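# Separate the phone from its soft case

## Task

Remove the phone from its soft case, then leave the phone and the case resting on the table with a gap of at least one finger's width between them.

## Robot and tools

Robot: two arms, left_arm carrying a left hand and right_arm carrying a right hand. Bases in the scene frame: left_arm (-0.037, +0.227, -0.003) m, right_arm (-0.012, -0.273, -0.001) m, both facing almost straight along +x. A post stands on the floor behind the arms. Something may occasionally nudge a loose object.

Scene frame: origin at table-top height, midway between the nominal bases; +x points out over the table, +z up, and left_arm is on the +y side (this has nothing to do with left or right in images). Reported end_effector_position (m) and end_effector_quat_wxyz use this frame and can be off by a few cm.

Hand point: about 0.15 m out from the wrist face along the fingers and 0.05 m in front of the palm. Its +z runs along straight fingers, +y out of the palm, +x across the palm away from the thumb on the right hand (toward the thumb on the left hand). Straight fingers end 0.06 to 0.07 m past the point along +z, with their centre lines 0.06 m behind it along -y. A wrist bracket on the little-finger side can strike things.

One row = 28 numbers, each in [-1, 1], always for both arms: left_arm dx, dy, dz, rx, ry, rz, then left hand little, ring, middle, index, thumb_bend, thumb_turn, force_limit, speed; then the same 14 for right_arm. The six pose numbers are an offset, not a pose: measured from that arm's Hand target when the action or move begins, along scene axes; rx, ry, rz form one rotation vector turning about the hand point. Scale: 1.0 = 0.6 m or 180 degrees. All zeros = no new pose for that arm. Sending the same offset again moves it further.

Hand numbers are absolute targets, not offsets. Fingers and thumb_bend: +1 straight/open, -1 curled/closed. thumb_turn: +1 beside the palm, -1 opposite the fingers. force_limit: -1 to +1 maps to about 0 to 10 N at the fingertip (0 to 15 N for the two thumb motors). speed: from near 0 at -1 up to full at +0.48 and above (full travel 0.49 s). There is no 'unchanged' value: to keep a hand as it is, resend the eight numbers of its last executed row (or, if none yet, its hand_measured six plus hand_force_limit and hand_speed).

Tools:
- execute_actions(actions, cameras): actions is a list of actions; each action is a list of up to 15 rows, one per 1/30 s step, the last row held to step 15; each action takes 0.5 s. Every row in an action is counted from the same start pose. Images come back only for an empty actions list or when cameras names them (["all"] or a list of names).
- move(target, speed, blend, blocking, cameras): target is one 28-number row or a list of up to 15 rows; every row's offsets count from the Hand targets at the start of the move, not from the previous row. Straight-line paths, no obstacle avoidance, 10 s total cap. speed in m/s, 0.002 to 4.3, default 0.25 (turning up to twice that in rad/s); one value or one per target. blend in m rounds corners of a list; 0 stops at each. blocking=false returns after about 0.5 s while the move continues. The result adds a move: line (done, off_target, moving, held, fault; limits=paced means the command was clipped, limits=held means steps were withheld).
- wait(seconds 0 to 3600, cameras): lets time pass, sends nothing new.
- stop(cameras): brakes a running move.
- zoom_image(camera, region [x0, y0, x1, y1] pixels, at most 504 by 504): closer view of the latest image of cam_head_left, cam_head_right, cam_high, cam_left_wrist or cam_right_wrist.
- show_instructions(): shows the reference pages.
- finished_scene(scene 1): ends the scene for good; the result must hold without the robot.

Cameras: cam_head_left, cam_head_right, cam_high (896x504), cam_left_wrist, cam_right_wrist (672x504 fisheye).

Results: Hand target is the last commanded pose after clipping; the next offsets start there. The hand often rests 1 to 3 cm (sometimes 5 cm) short, usually low; another execute_actions call, even with zero offsets, re-requests it, or send the remaining gap. Orientation commands are clipped to within 40 degrees of the current one per step. hand_measured, hand_stopped_by (moving, target, force, stalled, fault) and hand_load_n list six values in motor order; a load near 0 after grasping means the grip is lost. Joint torques and velocities are also reported.

Gripping: with thumb_turn at -1, fingers and thumb wrap objects roughly 0.035 to 0.065 m thick; a thumb-tip to index-pad pinch can hold light items up to about 0.08 m. For a gentle grip close with speed -0.94 or lower. A motor stops at force_limit or its target and locks; to squeeze more, raise force_limit and send a target more closed than hand_measured; to release, send a more open target.

Avoid: anything falling off the table or being left off it (fails the task); drops even of millimetres; releasing moving parts; fast or hard contact with the table, post or objects; the two hands or arms touching, or a hand closing on the other's fingers; excess finger force. Arms pressing toward unreachable poses or holding loads heat motors (warning at 85 °C, arm collapses at 100 °C).

Each tool is called after ">>>" in YAML: its name, and indented under it one key for each argument.

Reference images:

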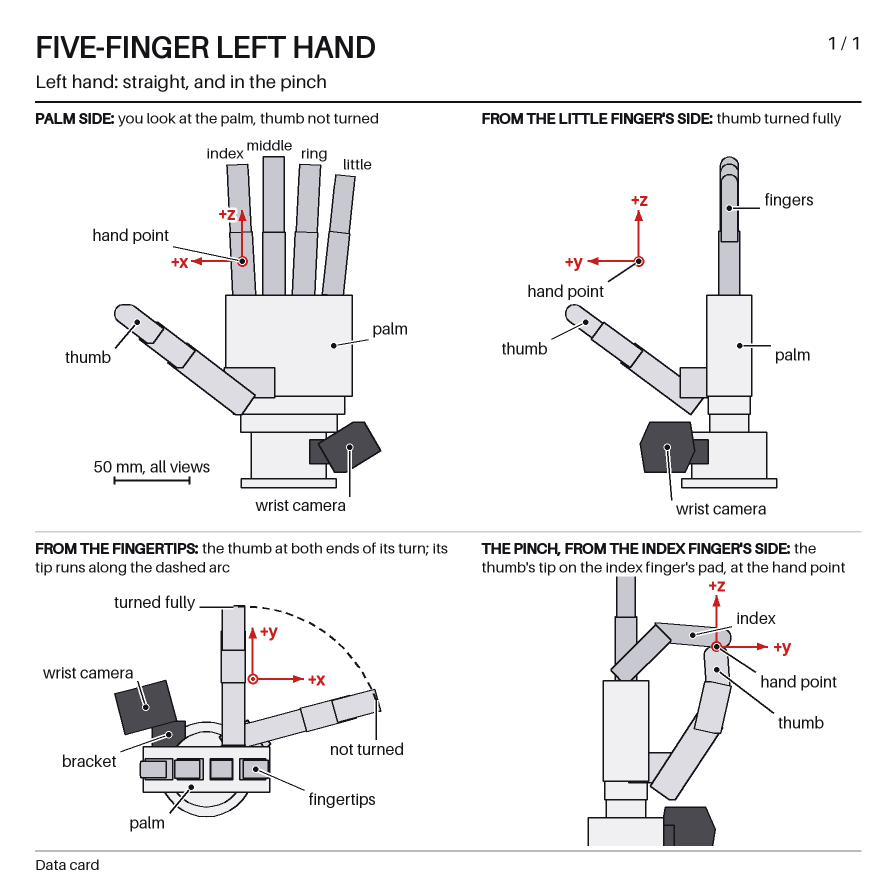

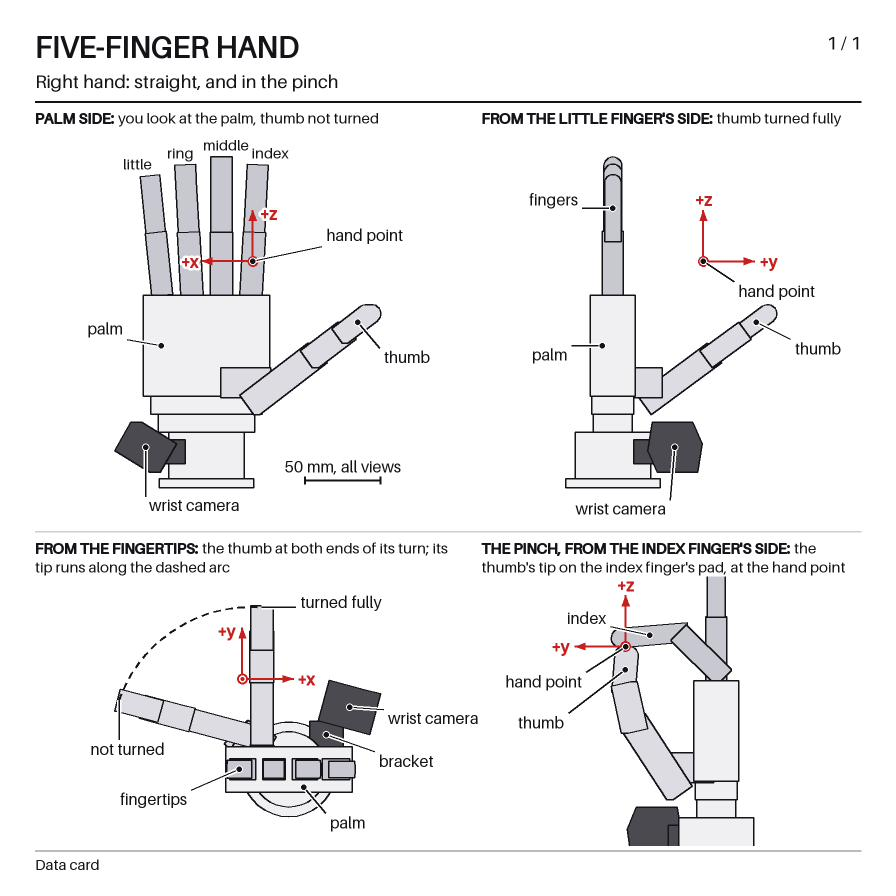

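## Session

>>> execute_actions:
  actions: []

Scene clock: 0.00 s.
left_arm: end_effector_position=(+0.6033, +0.0624, +0.1493) hand_measured=(+1.000, +1.000, +1.000, +1.000, +1.000, +1.000) hand_load_n=(+0.0, +0.0, +0.0, +0.0, +0.0, +0.0) hand_stopped_by=(target, target, target, target, target, target) hand_force_limit=0.00 hand_speed=-0.80 end_effector_quat_wxyz=(+0.537, +0.068, +0.841, -0.013) | right_arm: end_effector_position=(+0.7259, -0.4453, +0.3126) hand_measured=(+1.000, +1.000, +1.000, +1.000, +1.000, +1.000) hand_load_n=(+0.0, +0.0, +0.0, +0.0, +0.0, +0.0) hand_stopped_by=(target, target, target, target, target, target) hand_force_limit=0.00 hand_speed=-0.80 end_effector_quat_wxyz=(+0.126, +0.315, +0.926, +0.166)
Joint positions: left_arm=[-0.421 1.672 1.096 0.119 -0.284 1.491] | right_arm=[-0.36 2.135 2.457 -1.644 -0.342 1.896]
Joint velocities: within noise
Joint torques (N m): no reading
Heat: left arm: hottest waist 35 °C; right arm: hottest elbow 36 °C.
Hand target: left_arm +0.6120, +0.0586, +0.1700; +0.553, +0.064, +0.831, -0.018 | right_arm +0.7266, -0.4455, +0.3352; +0.148, +0.311, +0.924, +0.165

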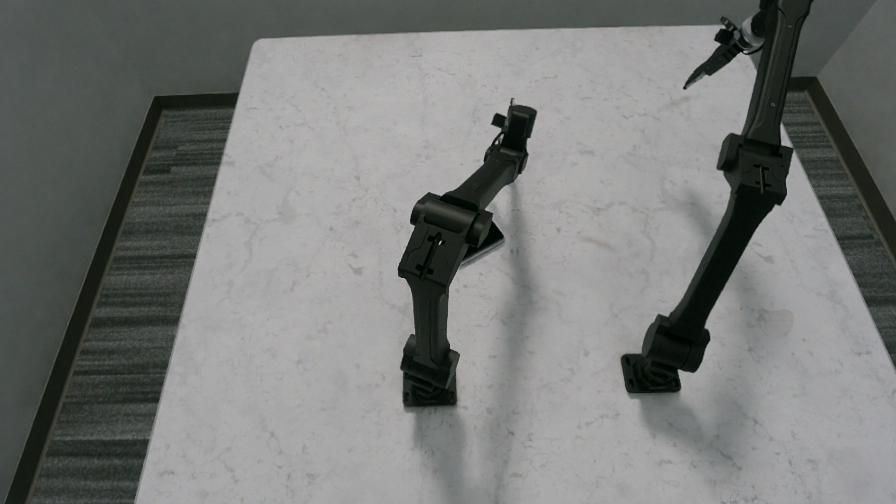

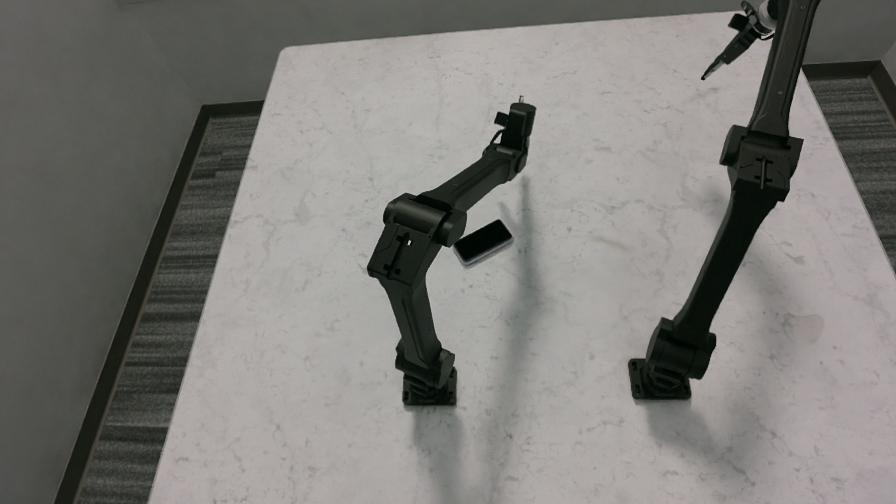

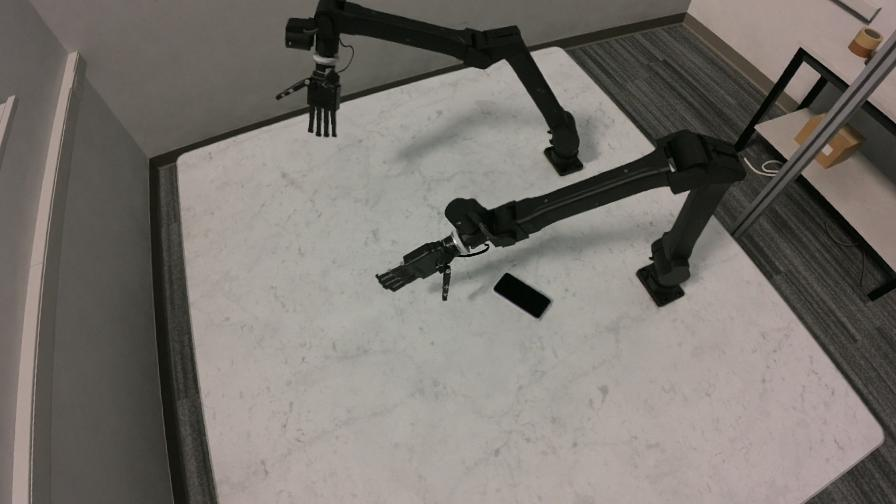

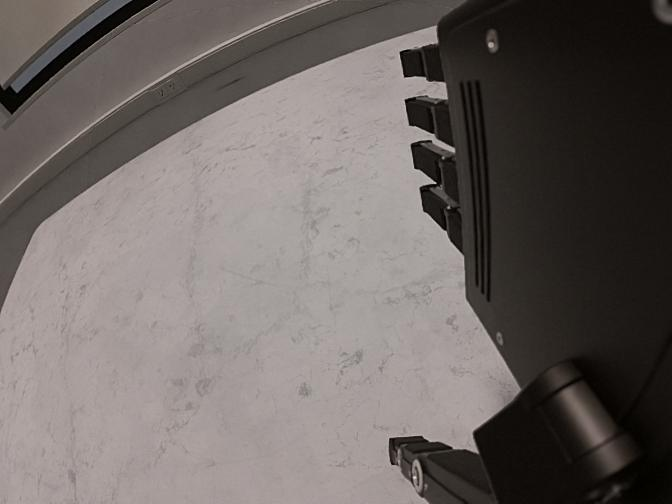

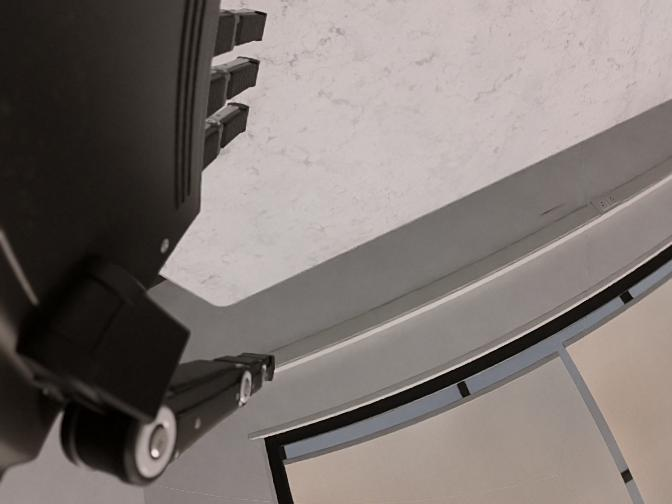

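>>> zoom_image:
  camera: "cam_high"
  region: [460, 250, 590, 340]

>>> zoom_image:
  camera: "cam_head_right"
  region: [430, 200, 540, 280]

Scaled by 3.877 from the camera's image (finer frame: 1280x720).

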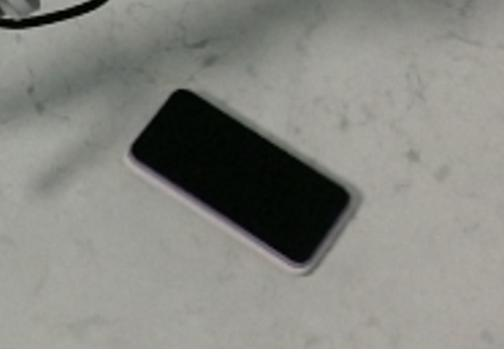

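Scaled by 4.582 from the camera's image (finer frame: 1280x720).

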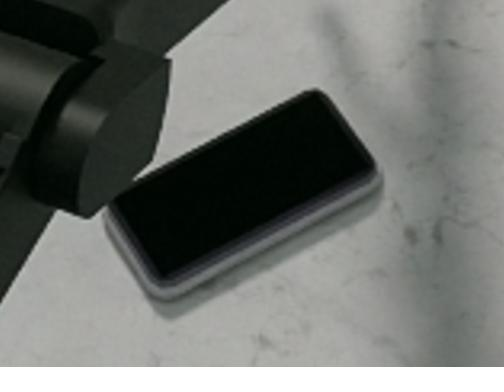

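>>> move:
  target:
    - [0,0,0.2167,0,0,0,1,1,1,1,1,1,0,-0.8,0,0,0,0,0,0,1,1,1,1,1,1,0,-0.8]
    - [-0.6033,0.7357,0.2167,-0.4828,-0.0582,0.5203,1,1,1,1,1,1,0,-0.8,-0.461,0.4925,0.0247,-0.4225,-0.2818,0.7179,1,1,1,1,1,1,0,-0.8]
  speed: 0.25
  blend: 0.02
  cameras: ["all"]

Scene clock: 25.00 s.
left_arm: end_effector_position=(+0.2435, +0.4902, +0.2732) hand_measured=(+1.000, +1.000, +1.000, +1.000, +1.000, +1.000) hand_load_n=(-0.5, +0.0, +0.0, +0.0, +0.0, +0.0) hand_stopped_by=(target, target, target, target, target, target) hand_force_limit=0.00 hand_speed=-0.80 end_effector_quat_wxyz=(-0.335, +0.858, -0.365, +0.137) | right_arm: end_effector_position=(+0.4483, -0.1527, +0.3403) hand_measured=(+1.000, +1.000, +1.000, +1.000, +1.000, +1.000) hand_load_n=(+0.0, +0.0, +0.0, +0.0, +0.0, +0.0) hand_stopped_by=(target, target, target, target, target, target) hand_force_limit=0.00 hand_speed=-0.80 end_effector_quat_wxyz=(-0.323, +0.804, -0.468, +0.173)
Joint positions: left_arm=[0.844 0.981 1.066 -0.916 0.045 0.064] | right_arm=[0.128 1.286 1.463 -1.047 -0.294 -0.295]
Joint torques (N m): left_arm=[0.38 -5.71 13.6 1.01 0.07 -0.15] | right_arm=[1.26 -10.7 9.46 2.81 -0.01 -0.09]
Heat: left arm: hottest elbow 36 °C; right arm: hottest elbow 39 °C.
Hand target: left_arm +0.2501, +0.4999, +0.3002; -0.354, +0.854, -0.353, +0.146 | right_arm +0.4501, -0.1500, +0.3500; -0.333, +0.804, -0.455, +0.189
Off the commanded pose: left_arm 0.029 m, 3 deg | right_arm 0.010 m, 3 deg.
move: off_target (left_arm, right_arm)
cam_left_wrist: T_world_to_cam=[[0.66751, 0.32614, 0.66938, -0.50891], [0.23311, -0.94531, 0.22813, 0.34692], [0.70717, 0.00376, -0.70703, 0.13147]] pos_world=[0.16586, 0.49343, 0.35446]
cam_right_wrist: T_world_to_cam=[[-0.44973, -0.58524, -0.67471, 0.34307], [-0.89283, 0.31519, 0.32172, 0.31775], [0.02438, 0.74709, -0.66427, 0.4473]] pos_world=[0.42708, -0.23355, 0.42638]

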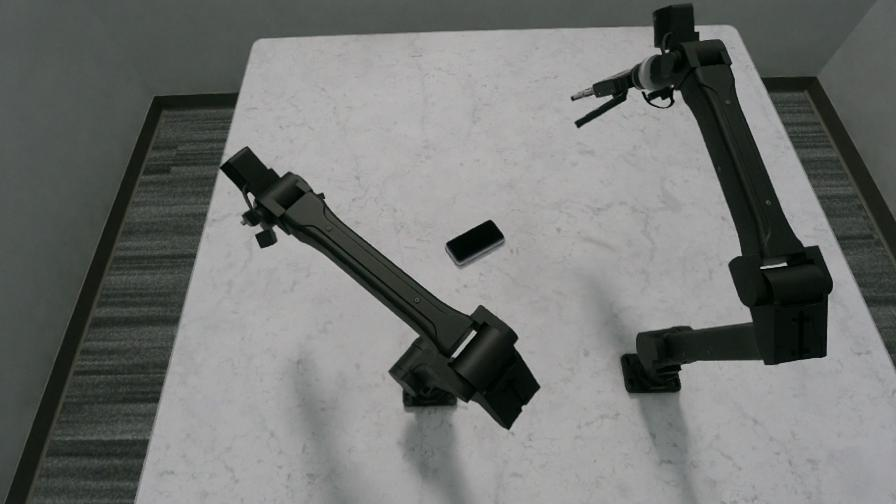

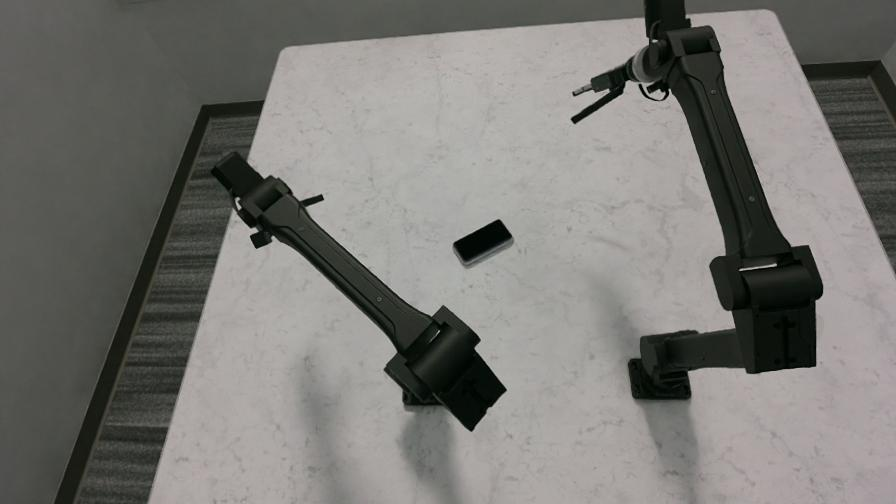

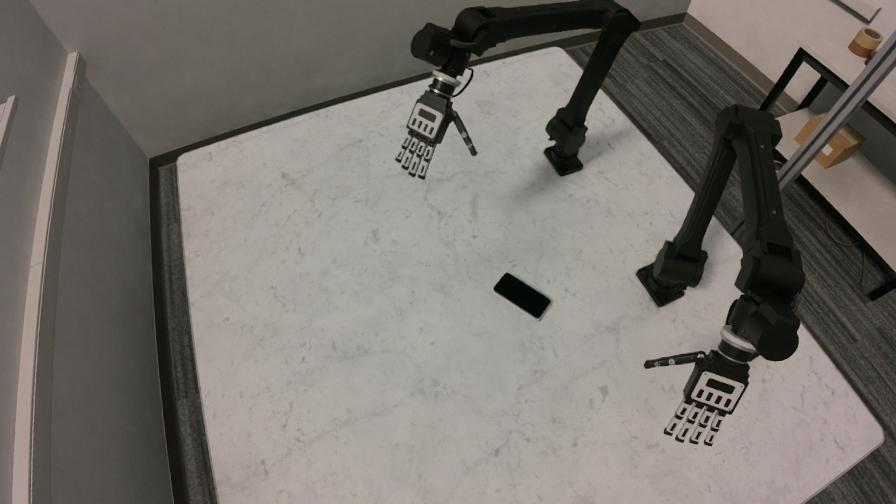

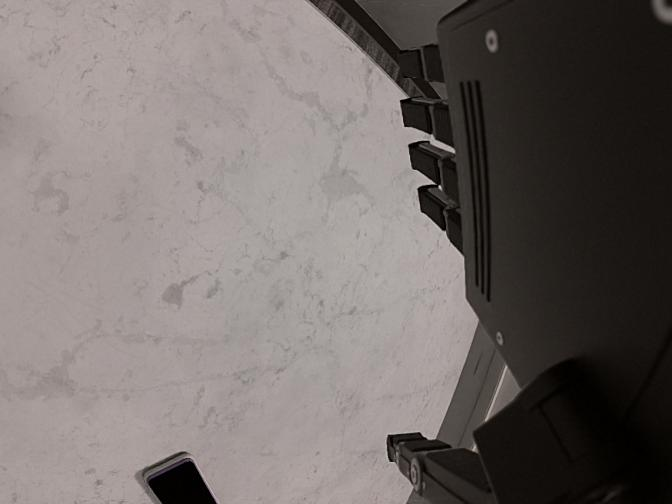

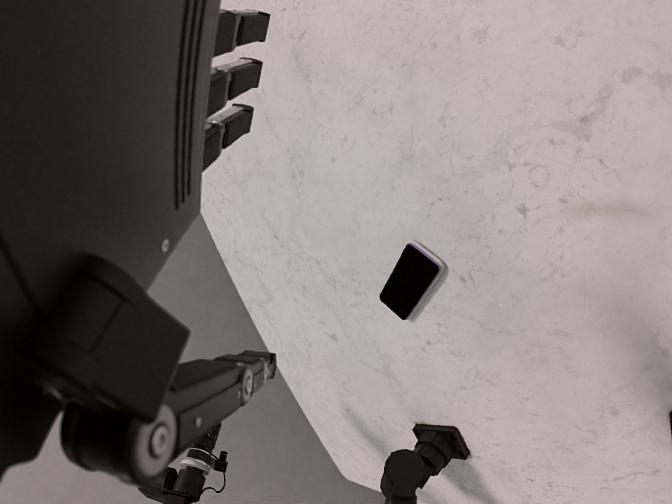

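>>> zoom_image:
  camera: "cam_right_wrist"
  region: [350, 220, 470, 340]

>>> zoom_image:
  camera: "cam_head_left"
  region: [430, 205, 520, 275]

Scaled by 4.200 from the camera's image (finer frame: 960x720).

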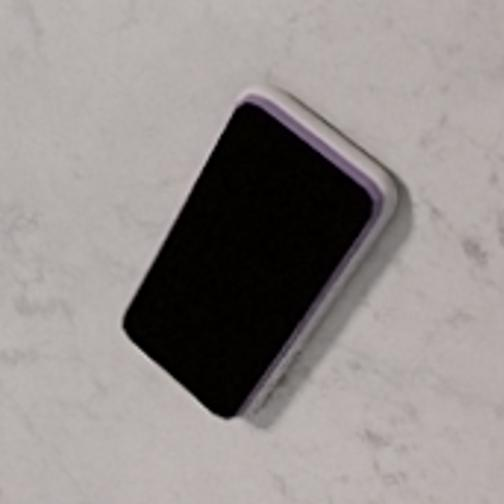

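Scaled by 5.600 from the camera's image (finer frame: 1280x720).

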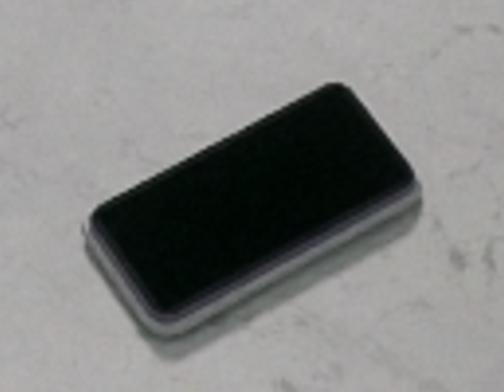

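>>> move:
  target: [0,0,0,0,0,0,1,1,1,1,1,1,0,-0.8,-0.1667,0.4333,-0.25,0,0,0,0.5,0.5,0.5,0.5,1,-1,-0.5,0]
  speed: 0.2
  cameras: ["all"]

Scene clock: 29.93 s.
left_arm: end_effector_position=(+0.2435, +0.4902, +0.2732) hand_measured=(+1.000, +1.000, +1.000, +1.000, +1.000, +1.000) hand_load_n=(+0.0, +0.0, +0.0, +0.0, +0.0, +0.0) hand_stopped_by=(target, target, target, target, target, target) hand_force_limit=0.00 hand_speed=-0.80 end_effector_quat_wxyz=(-0.335, +0.858, -0.365, +0.137) | right_arm: end_effector_position=(+0.3453, +0.1028, +0.1922) hand_measured=(+0.500, +0.500, +0.500, +0.500, +1.000, -1.000) hand_load_n=(+0.0, +0.0, +0.0, +0.0, +0.0, +0.0) hand_stopped_by=(target, target, target, target, target, target) hand_force_limit=-0.50 hand_speed=0.00 end_effector_quat_wxyz=(-0.318, +0.812, -0.452, +0.186)
Joint positions: left_arm=[0.844 0.981 1.066 -0.916 0.045 0.064] | right_arm=[0.816 1.344 1.124 -0.615 0.182 0.176]
Joint torques (N m): left_arm=[0.09 -5.77 13.56 0.92 0.06 -0.14] | right_arm=[0.97 -10.29 9.89 2.89 0.33 0.12]
Heat: left arm: hottest elbow 36 °C; right arm: hottest elbow 39 °C.
Hand target: left_arm +0.2501, +0.4999, +0.3002; -0.354, +0.854, -0.353, +0.146 | right_arm +0.3500, +0.1100, +0.2000; -0.333, +0.804, -0.455, +0.189
Off the commanded pose: left_arm 0.029 m, 3 deg | right_arm 0.012 m, 2 deg.
move: off_target (right_arm)
cam_left_wrist: T_world_to_cam=[[0.66731, 0.32642, 0.66944, -0.509], [0.23334, -0.94522, 0.22829, 0.34669], [0.70728, 0.00387, -0.70692, 0.13136]] pos_world=[0.16586, 0.49333, 0.35446]
cam_right_wrist: T_world_to_cam=[[-0.42022, -0.61656, -0.66579, 0.33774], [-0.90712, 0.30432, 0.29073, 0.20491], [0.02336, 0.72612, -0.68717, 0.16743]] pos_world=[0.32389, 0.0243, 0.28035]

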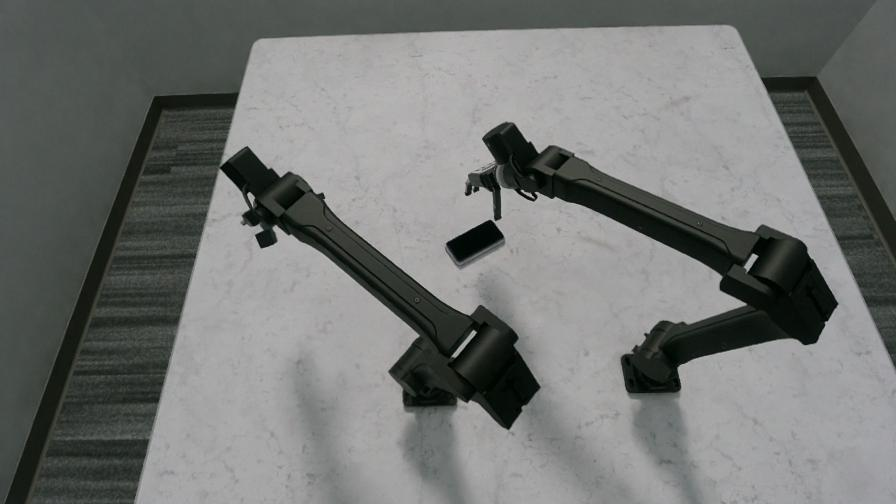

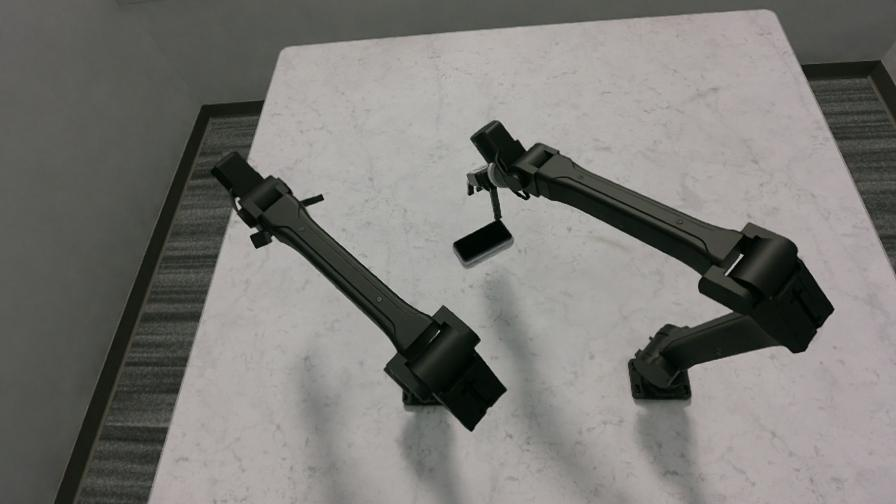

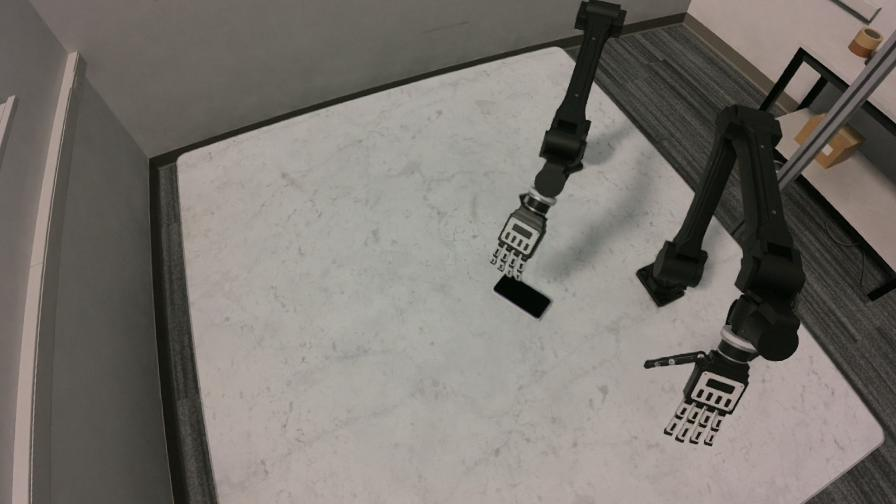

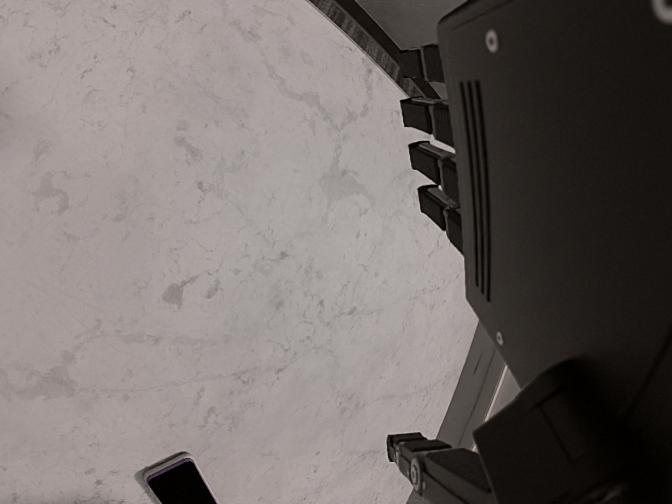

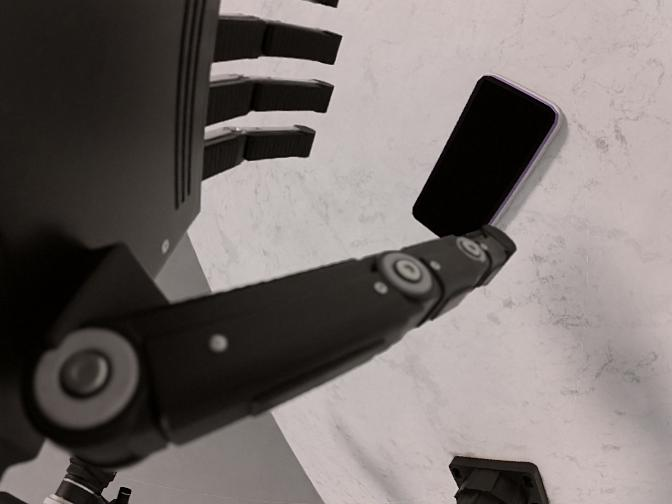

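>>> zoom_image:
  camera: "cam_right_wrist"
  region: [390, 50, 600, 260]

>>> zoom_image:
  camera: "cam_left_wrist"
  region: [120, 430, 240, 504]

Scaled by 2.400 from the camera's image (finer frame: 960x720).

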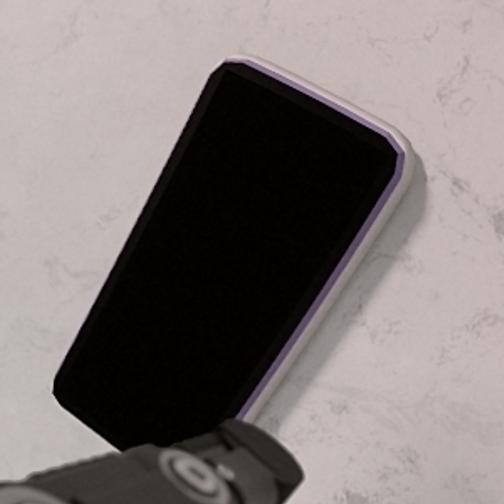

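Scaled by 4.200 from the camera's image (finer frame: 960x720).

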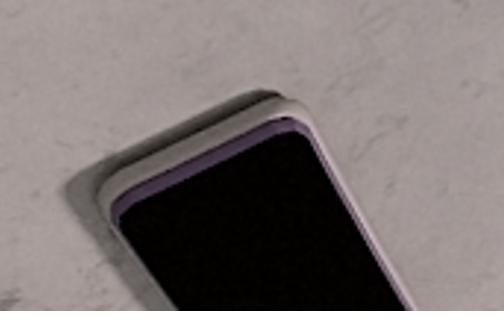

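>>> move:
  target: [0,0,0,0,0,0,1,1,1,1,1,1,0,-0.8,-0.05,-0.11,-0.2,0,0,0,0.5,0.5,0.5,0.5,1,1,-0.5,0]
  speed: 0.15
  cameras: ["cam_right_wrist","cam_head_left"]

>>> zoom_image:
  camera: "cam_right_wrist"
  region: [200, 100, 536, 352]

Scene clock: 38.50 s.
left_arm: end_effector_position=(+0.2435, +0.4902, +0.2732) hand_measured=(+1.000, +1.000, +1.000, +1.000, +1.000, +1.000) hand_load_n=(+0.0, +0.0, +0.0, -0.5, +0.0, +0.0) hand_stopped_by=(target, target, target, target, target, target) hand_force_limit=0.00 hand_speed=-0.80 end_effector_quat_wxyz=(-0.335, +0.858, -0.365, +0.137) | right_arm: end_effector_position=(+0.3095, +0.0411, +0.0665) hand_measured=(+0.500, +0.500, +0.500, +0.500, +1.000, +1.000) hand_load_n=(+0.0, +0.0, +0.0, +0.0, +0.0, +0.0) hand_stopped_by=(target, target, target, target, target, target) hand_force_limit=-0.50 hand_speed=0.00 end_effector_quat_wxyz=(-0.313, +0.812, -0.458, +0.180)
Joint positions: left_arm=[0.844 0.981 1.066 -0.916 0.045 0.064] | right_arm=[0.763 1.306 0.734 -0.271 0.143 0.15]
Joint torques (N m): left_arm=[0.32 -5.71 13.57 0.94 0.08 -0.14] | right_arm=[-0.15 -9.7 8.73 2.91 0.04 -0.08]
Heat: left arm: hottest elbow 37 °C; right arm: hottest elbow 40 °C.
Hand target: left_arm +0.2501, +0.4999, +0.3002; -0.354, +0.854, -0.353, +0.146 | right_arm +0.3201, +0.0439, +0.0800; -0.333, +0.804, -0.455, +0.189
Off the commanded pose: left_arm 0.029 m, 3 deg | right_arm 0.017 m, 3 deg.
move: off_target (right_arm)
cam_right_wrist: T_world_to_cam=[[-0.43595, -0.61313, -0.6588, 0.20525], [-0.89981, 0.31086, 0.30612, 0.22421], [0.01711, 0.72625, -0.68722, 0.12869]] pos_world=[0.28902, -0.03731, 0.15502]
Images, in order (width x height): cam_head_left 896x504, cam_right_wrist 672x504.

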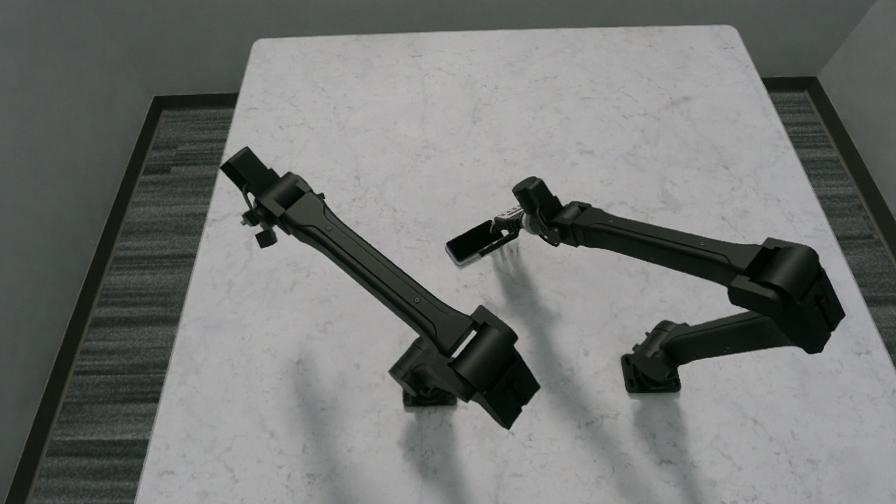

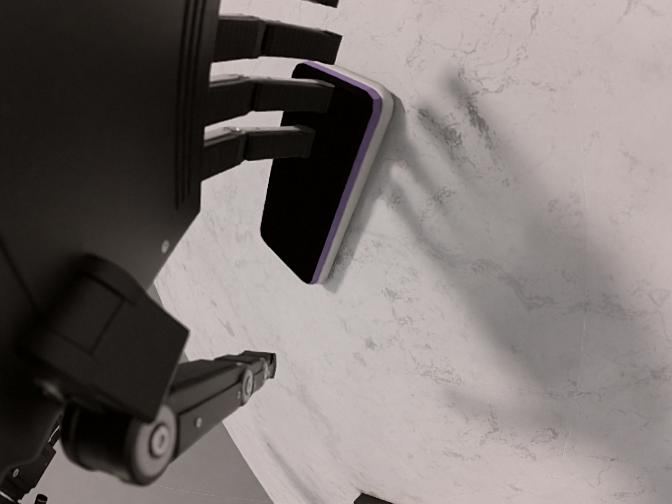

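Scaled by 1.500 from the camera's image (finer frame: 960x720).

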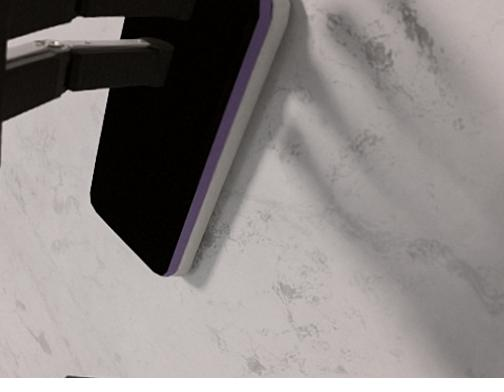

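>>> zoom_image:
  camera: "cam_right_wrist"
  region: [290, 50, 410, 170]

>>> zoom_image:
  camera: "cam_right_wrist"
  region: [250, 180, 370, 300]

Scaled by 4.200 from the camera's image (finer frame: 960x720).

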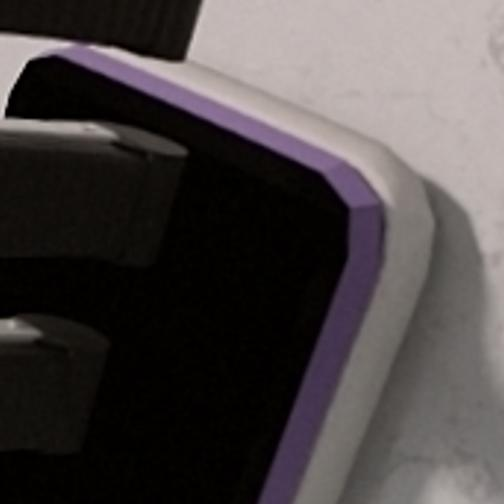

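Scaled by 4.200 from the camera's image (finer frame: 960x720).

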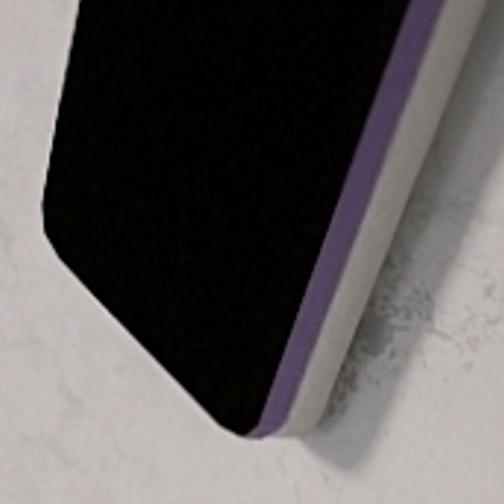

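>>> move:
  target: [0,0,0,0,0,0,1,1,1,1,1,1,0,-0.8,0.065,0.1385,-0.0133,0.02,-0.0333,0,1,1,0.5,0.5,1,-1,-0.5,0]
  speed: 0.1
  cameras: ["all"]

>>> zoom_image:
  camera: "cam_right_wrist"
  region: [200, 0, 600, 400]

Scene clock: 47.83 s.
left_arm: end_effector_position=(+0.2435, +0.4902, +0.2732) hand_measured=(+1.000, +1.000, +1.000, +1.000, +1.000, +1.000) hand_load_n=(+0.0, +0.0, +0.0, +0.0, -0.5, +0.0) hand_stopped_by=(target, target, target, target, target, target) hand_force_limit=0.00 hand_speed=-0.80 end_effector_quat_wxyz=(-0.335, +0.858, -0.365, +0.137) | right_arm: end_effector_position=(+0.3427, +0.1012, +0.0478) hand_measured=(+1.000, +1.000, +0.500, +0.500, +1.000, -1.000) hand_load_n=(+0.0, +0.0, +0.0, +0.0, +0.0, +0.0) hand_stopped_by=(target, target, target, target, target, target) hand_force_limit=-0.50 hand_speed=0.00 end_effector_quat_wxyz=(-0.349, +0.797, -0.445, +0.211)
Joint positions: left_arm=[0.844 0.981 1.066 -0.916 0.045 0.064] | right_arm=[0.834 1.483 0.806 -0.078 0.223 0.17]
Joint torques (N m): left_arm=[0.38 -5.89 13.53 0.99 0.08 -0.14] | right_arm=[1.49 -10.05 11.78 3.08 0.34 0.11]
Heat: left arm: hottest elbow 38 °C; right arm: hottest elbow 41 °C.
Hand target: left_arm +0.2501, +0.4999, +0.3002; -0.354, +0.854, -0.353, +0.146 | right_arm +0.3592, +0.1270, +0.0720; -0.381, +0.782, -0.443, +0.216
Off the commanded pose: left_arm 0.029 m, 3 deg | right_arm 0.039 m, 4 deg.
move: off_target (right_arm)
cam_left_wrist: T_world_to_cam=[[0.66731, 0.32642, 0.66944, -0.509], [0.23334, -0.94522, 0.22829, 0.34669], [0.70728, 0.00387, -0.70692, 0.13136]] pos_world=[0.16586, 0.49333, 0.35446]
cam_right_wrist: T_world_to_cam=[[-0.36923, -0.58976, -0.71823, 0.22179], [-0.92573, 0.30144, 0.22837, 0.25471], [0.08182, 0.74921, -0.65726, 0.04561]] pos_world=[0.31395, 0.01986, 0.13111]

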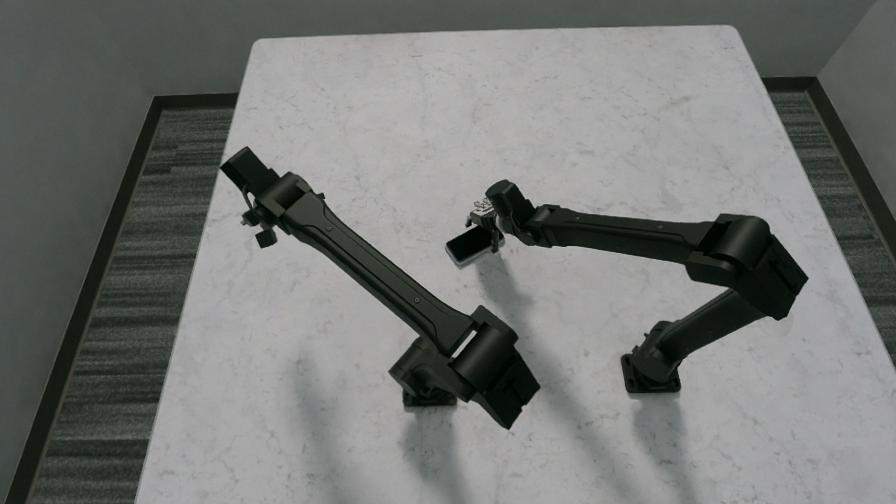

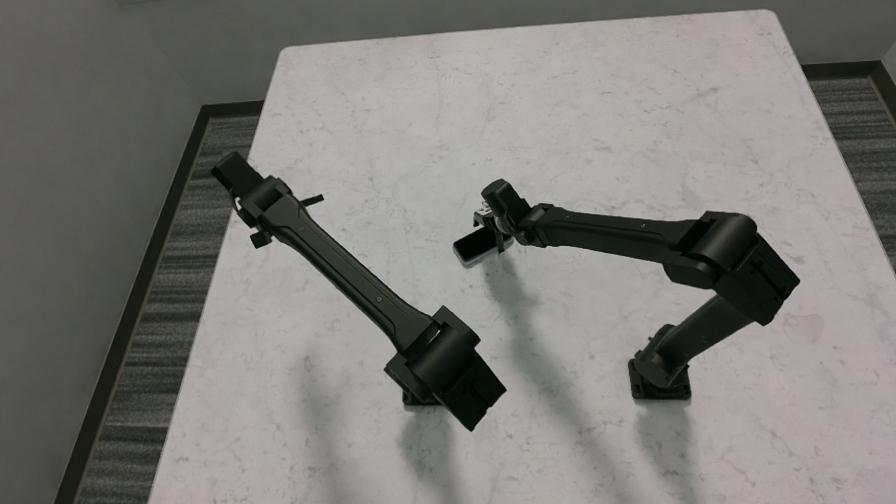

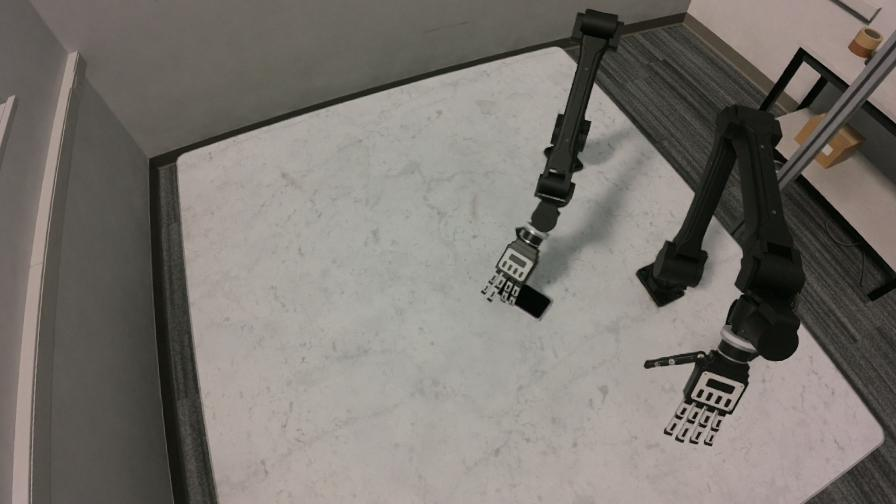

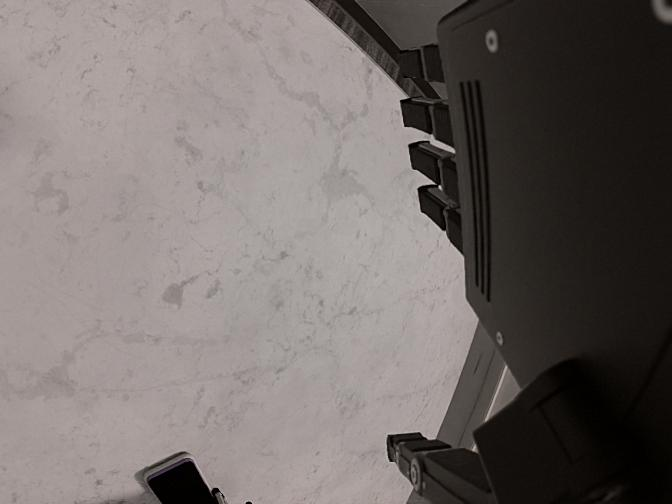

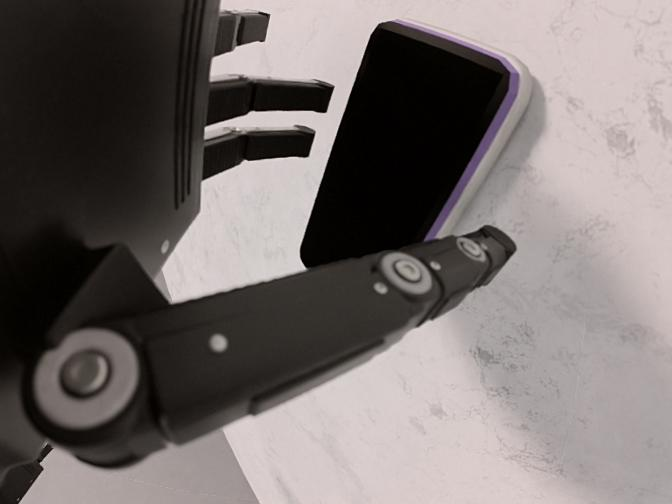

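Scaled by 1.260 from the camera's image (finer frame: 960x720).

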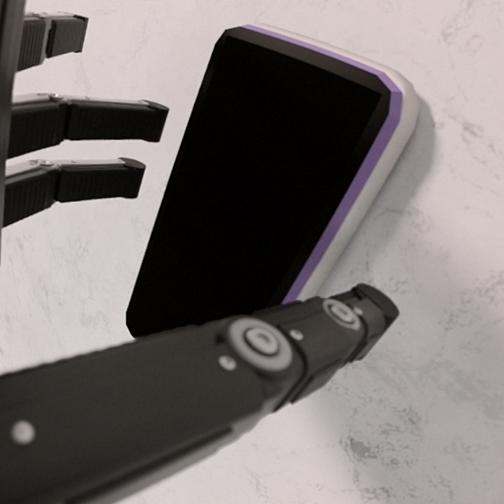

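>>> move:
  target: [0,0,0,0,0,0,1,1,1,1,1,1,0,-0.8,-0.0028,0.0295,-0.013,0,0,0,1,1,0.5,0.5,1,-1,-0.5,0]
  speed: 0.1

Scene clock: 52.50 s.
left_arm: end_effector_position=(+0.2435, +0.4902, +0.2732) hand_measured=(+1.000, +1.000, +1.000, +1.000, +1.000, +1.000) hand_load_n=(+0.0, +0.0, +0.0, +0.0, +0.0, +0.0) hand_stopped_by=(target, target, target, target, target, target) hand_force_limit=0.00 hand_speed=-0.80 end_effector_quat_wxyz=(-0.335, +0.858, -0.365, +0.137) | right_arm: end_effector_position=(+0.3406, +0.1190, +0.0400) hand_measured=(+1.000, +1.000, +0.500, +0.500, +1.000, -1.000) hand_load_n=(+0.0, +0.0, -0.5, +0.0, +0.0, +0.0) hand_stopped_by=(target, target, target, target, target, target) hand_force_limit=-0.50 hand_speed=0.00 end_effector_quat_wxyz=(-0.349, +0.798, -0.443, +0.212)
Joint positions: left_arm=[0.844 0.981 1.066 -0.916 0.045 0.064] | right_arm=[0.866 1.526 0.831 -0.063 0.247 0.189]
Joint torques (N m): left_arm=[0.32 -5.71 13.5 0.95 0.05 -0.14] | right_arm=[1.26 -10.64 11.69 3.04 0.35 0.13]
Heat: left arm: hottest elbow 38 °C; right arm: hottest elbow 41 °C.
Hand target: left_arm +0.2501, +0.4999, +0.3002; -0.354, +0.854, -0.353, +0.146 | right_arm +0.3574, +0.1446, +0.0642; -0.381, +0.782, -0.443, +0.216
Off the commanded pose: left_arm 0.029 m, 3 deg | right_arm 0.039 m, 4 deg.
move: off_target (right_arm)


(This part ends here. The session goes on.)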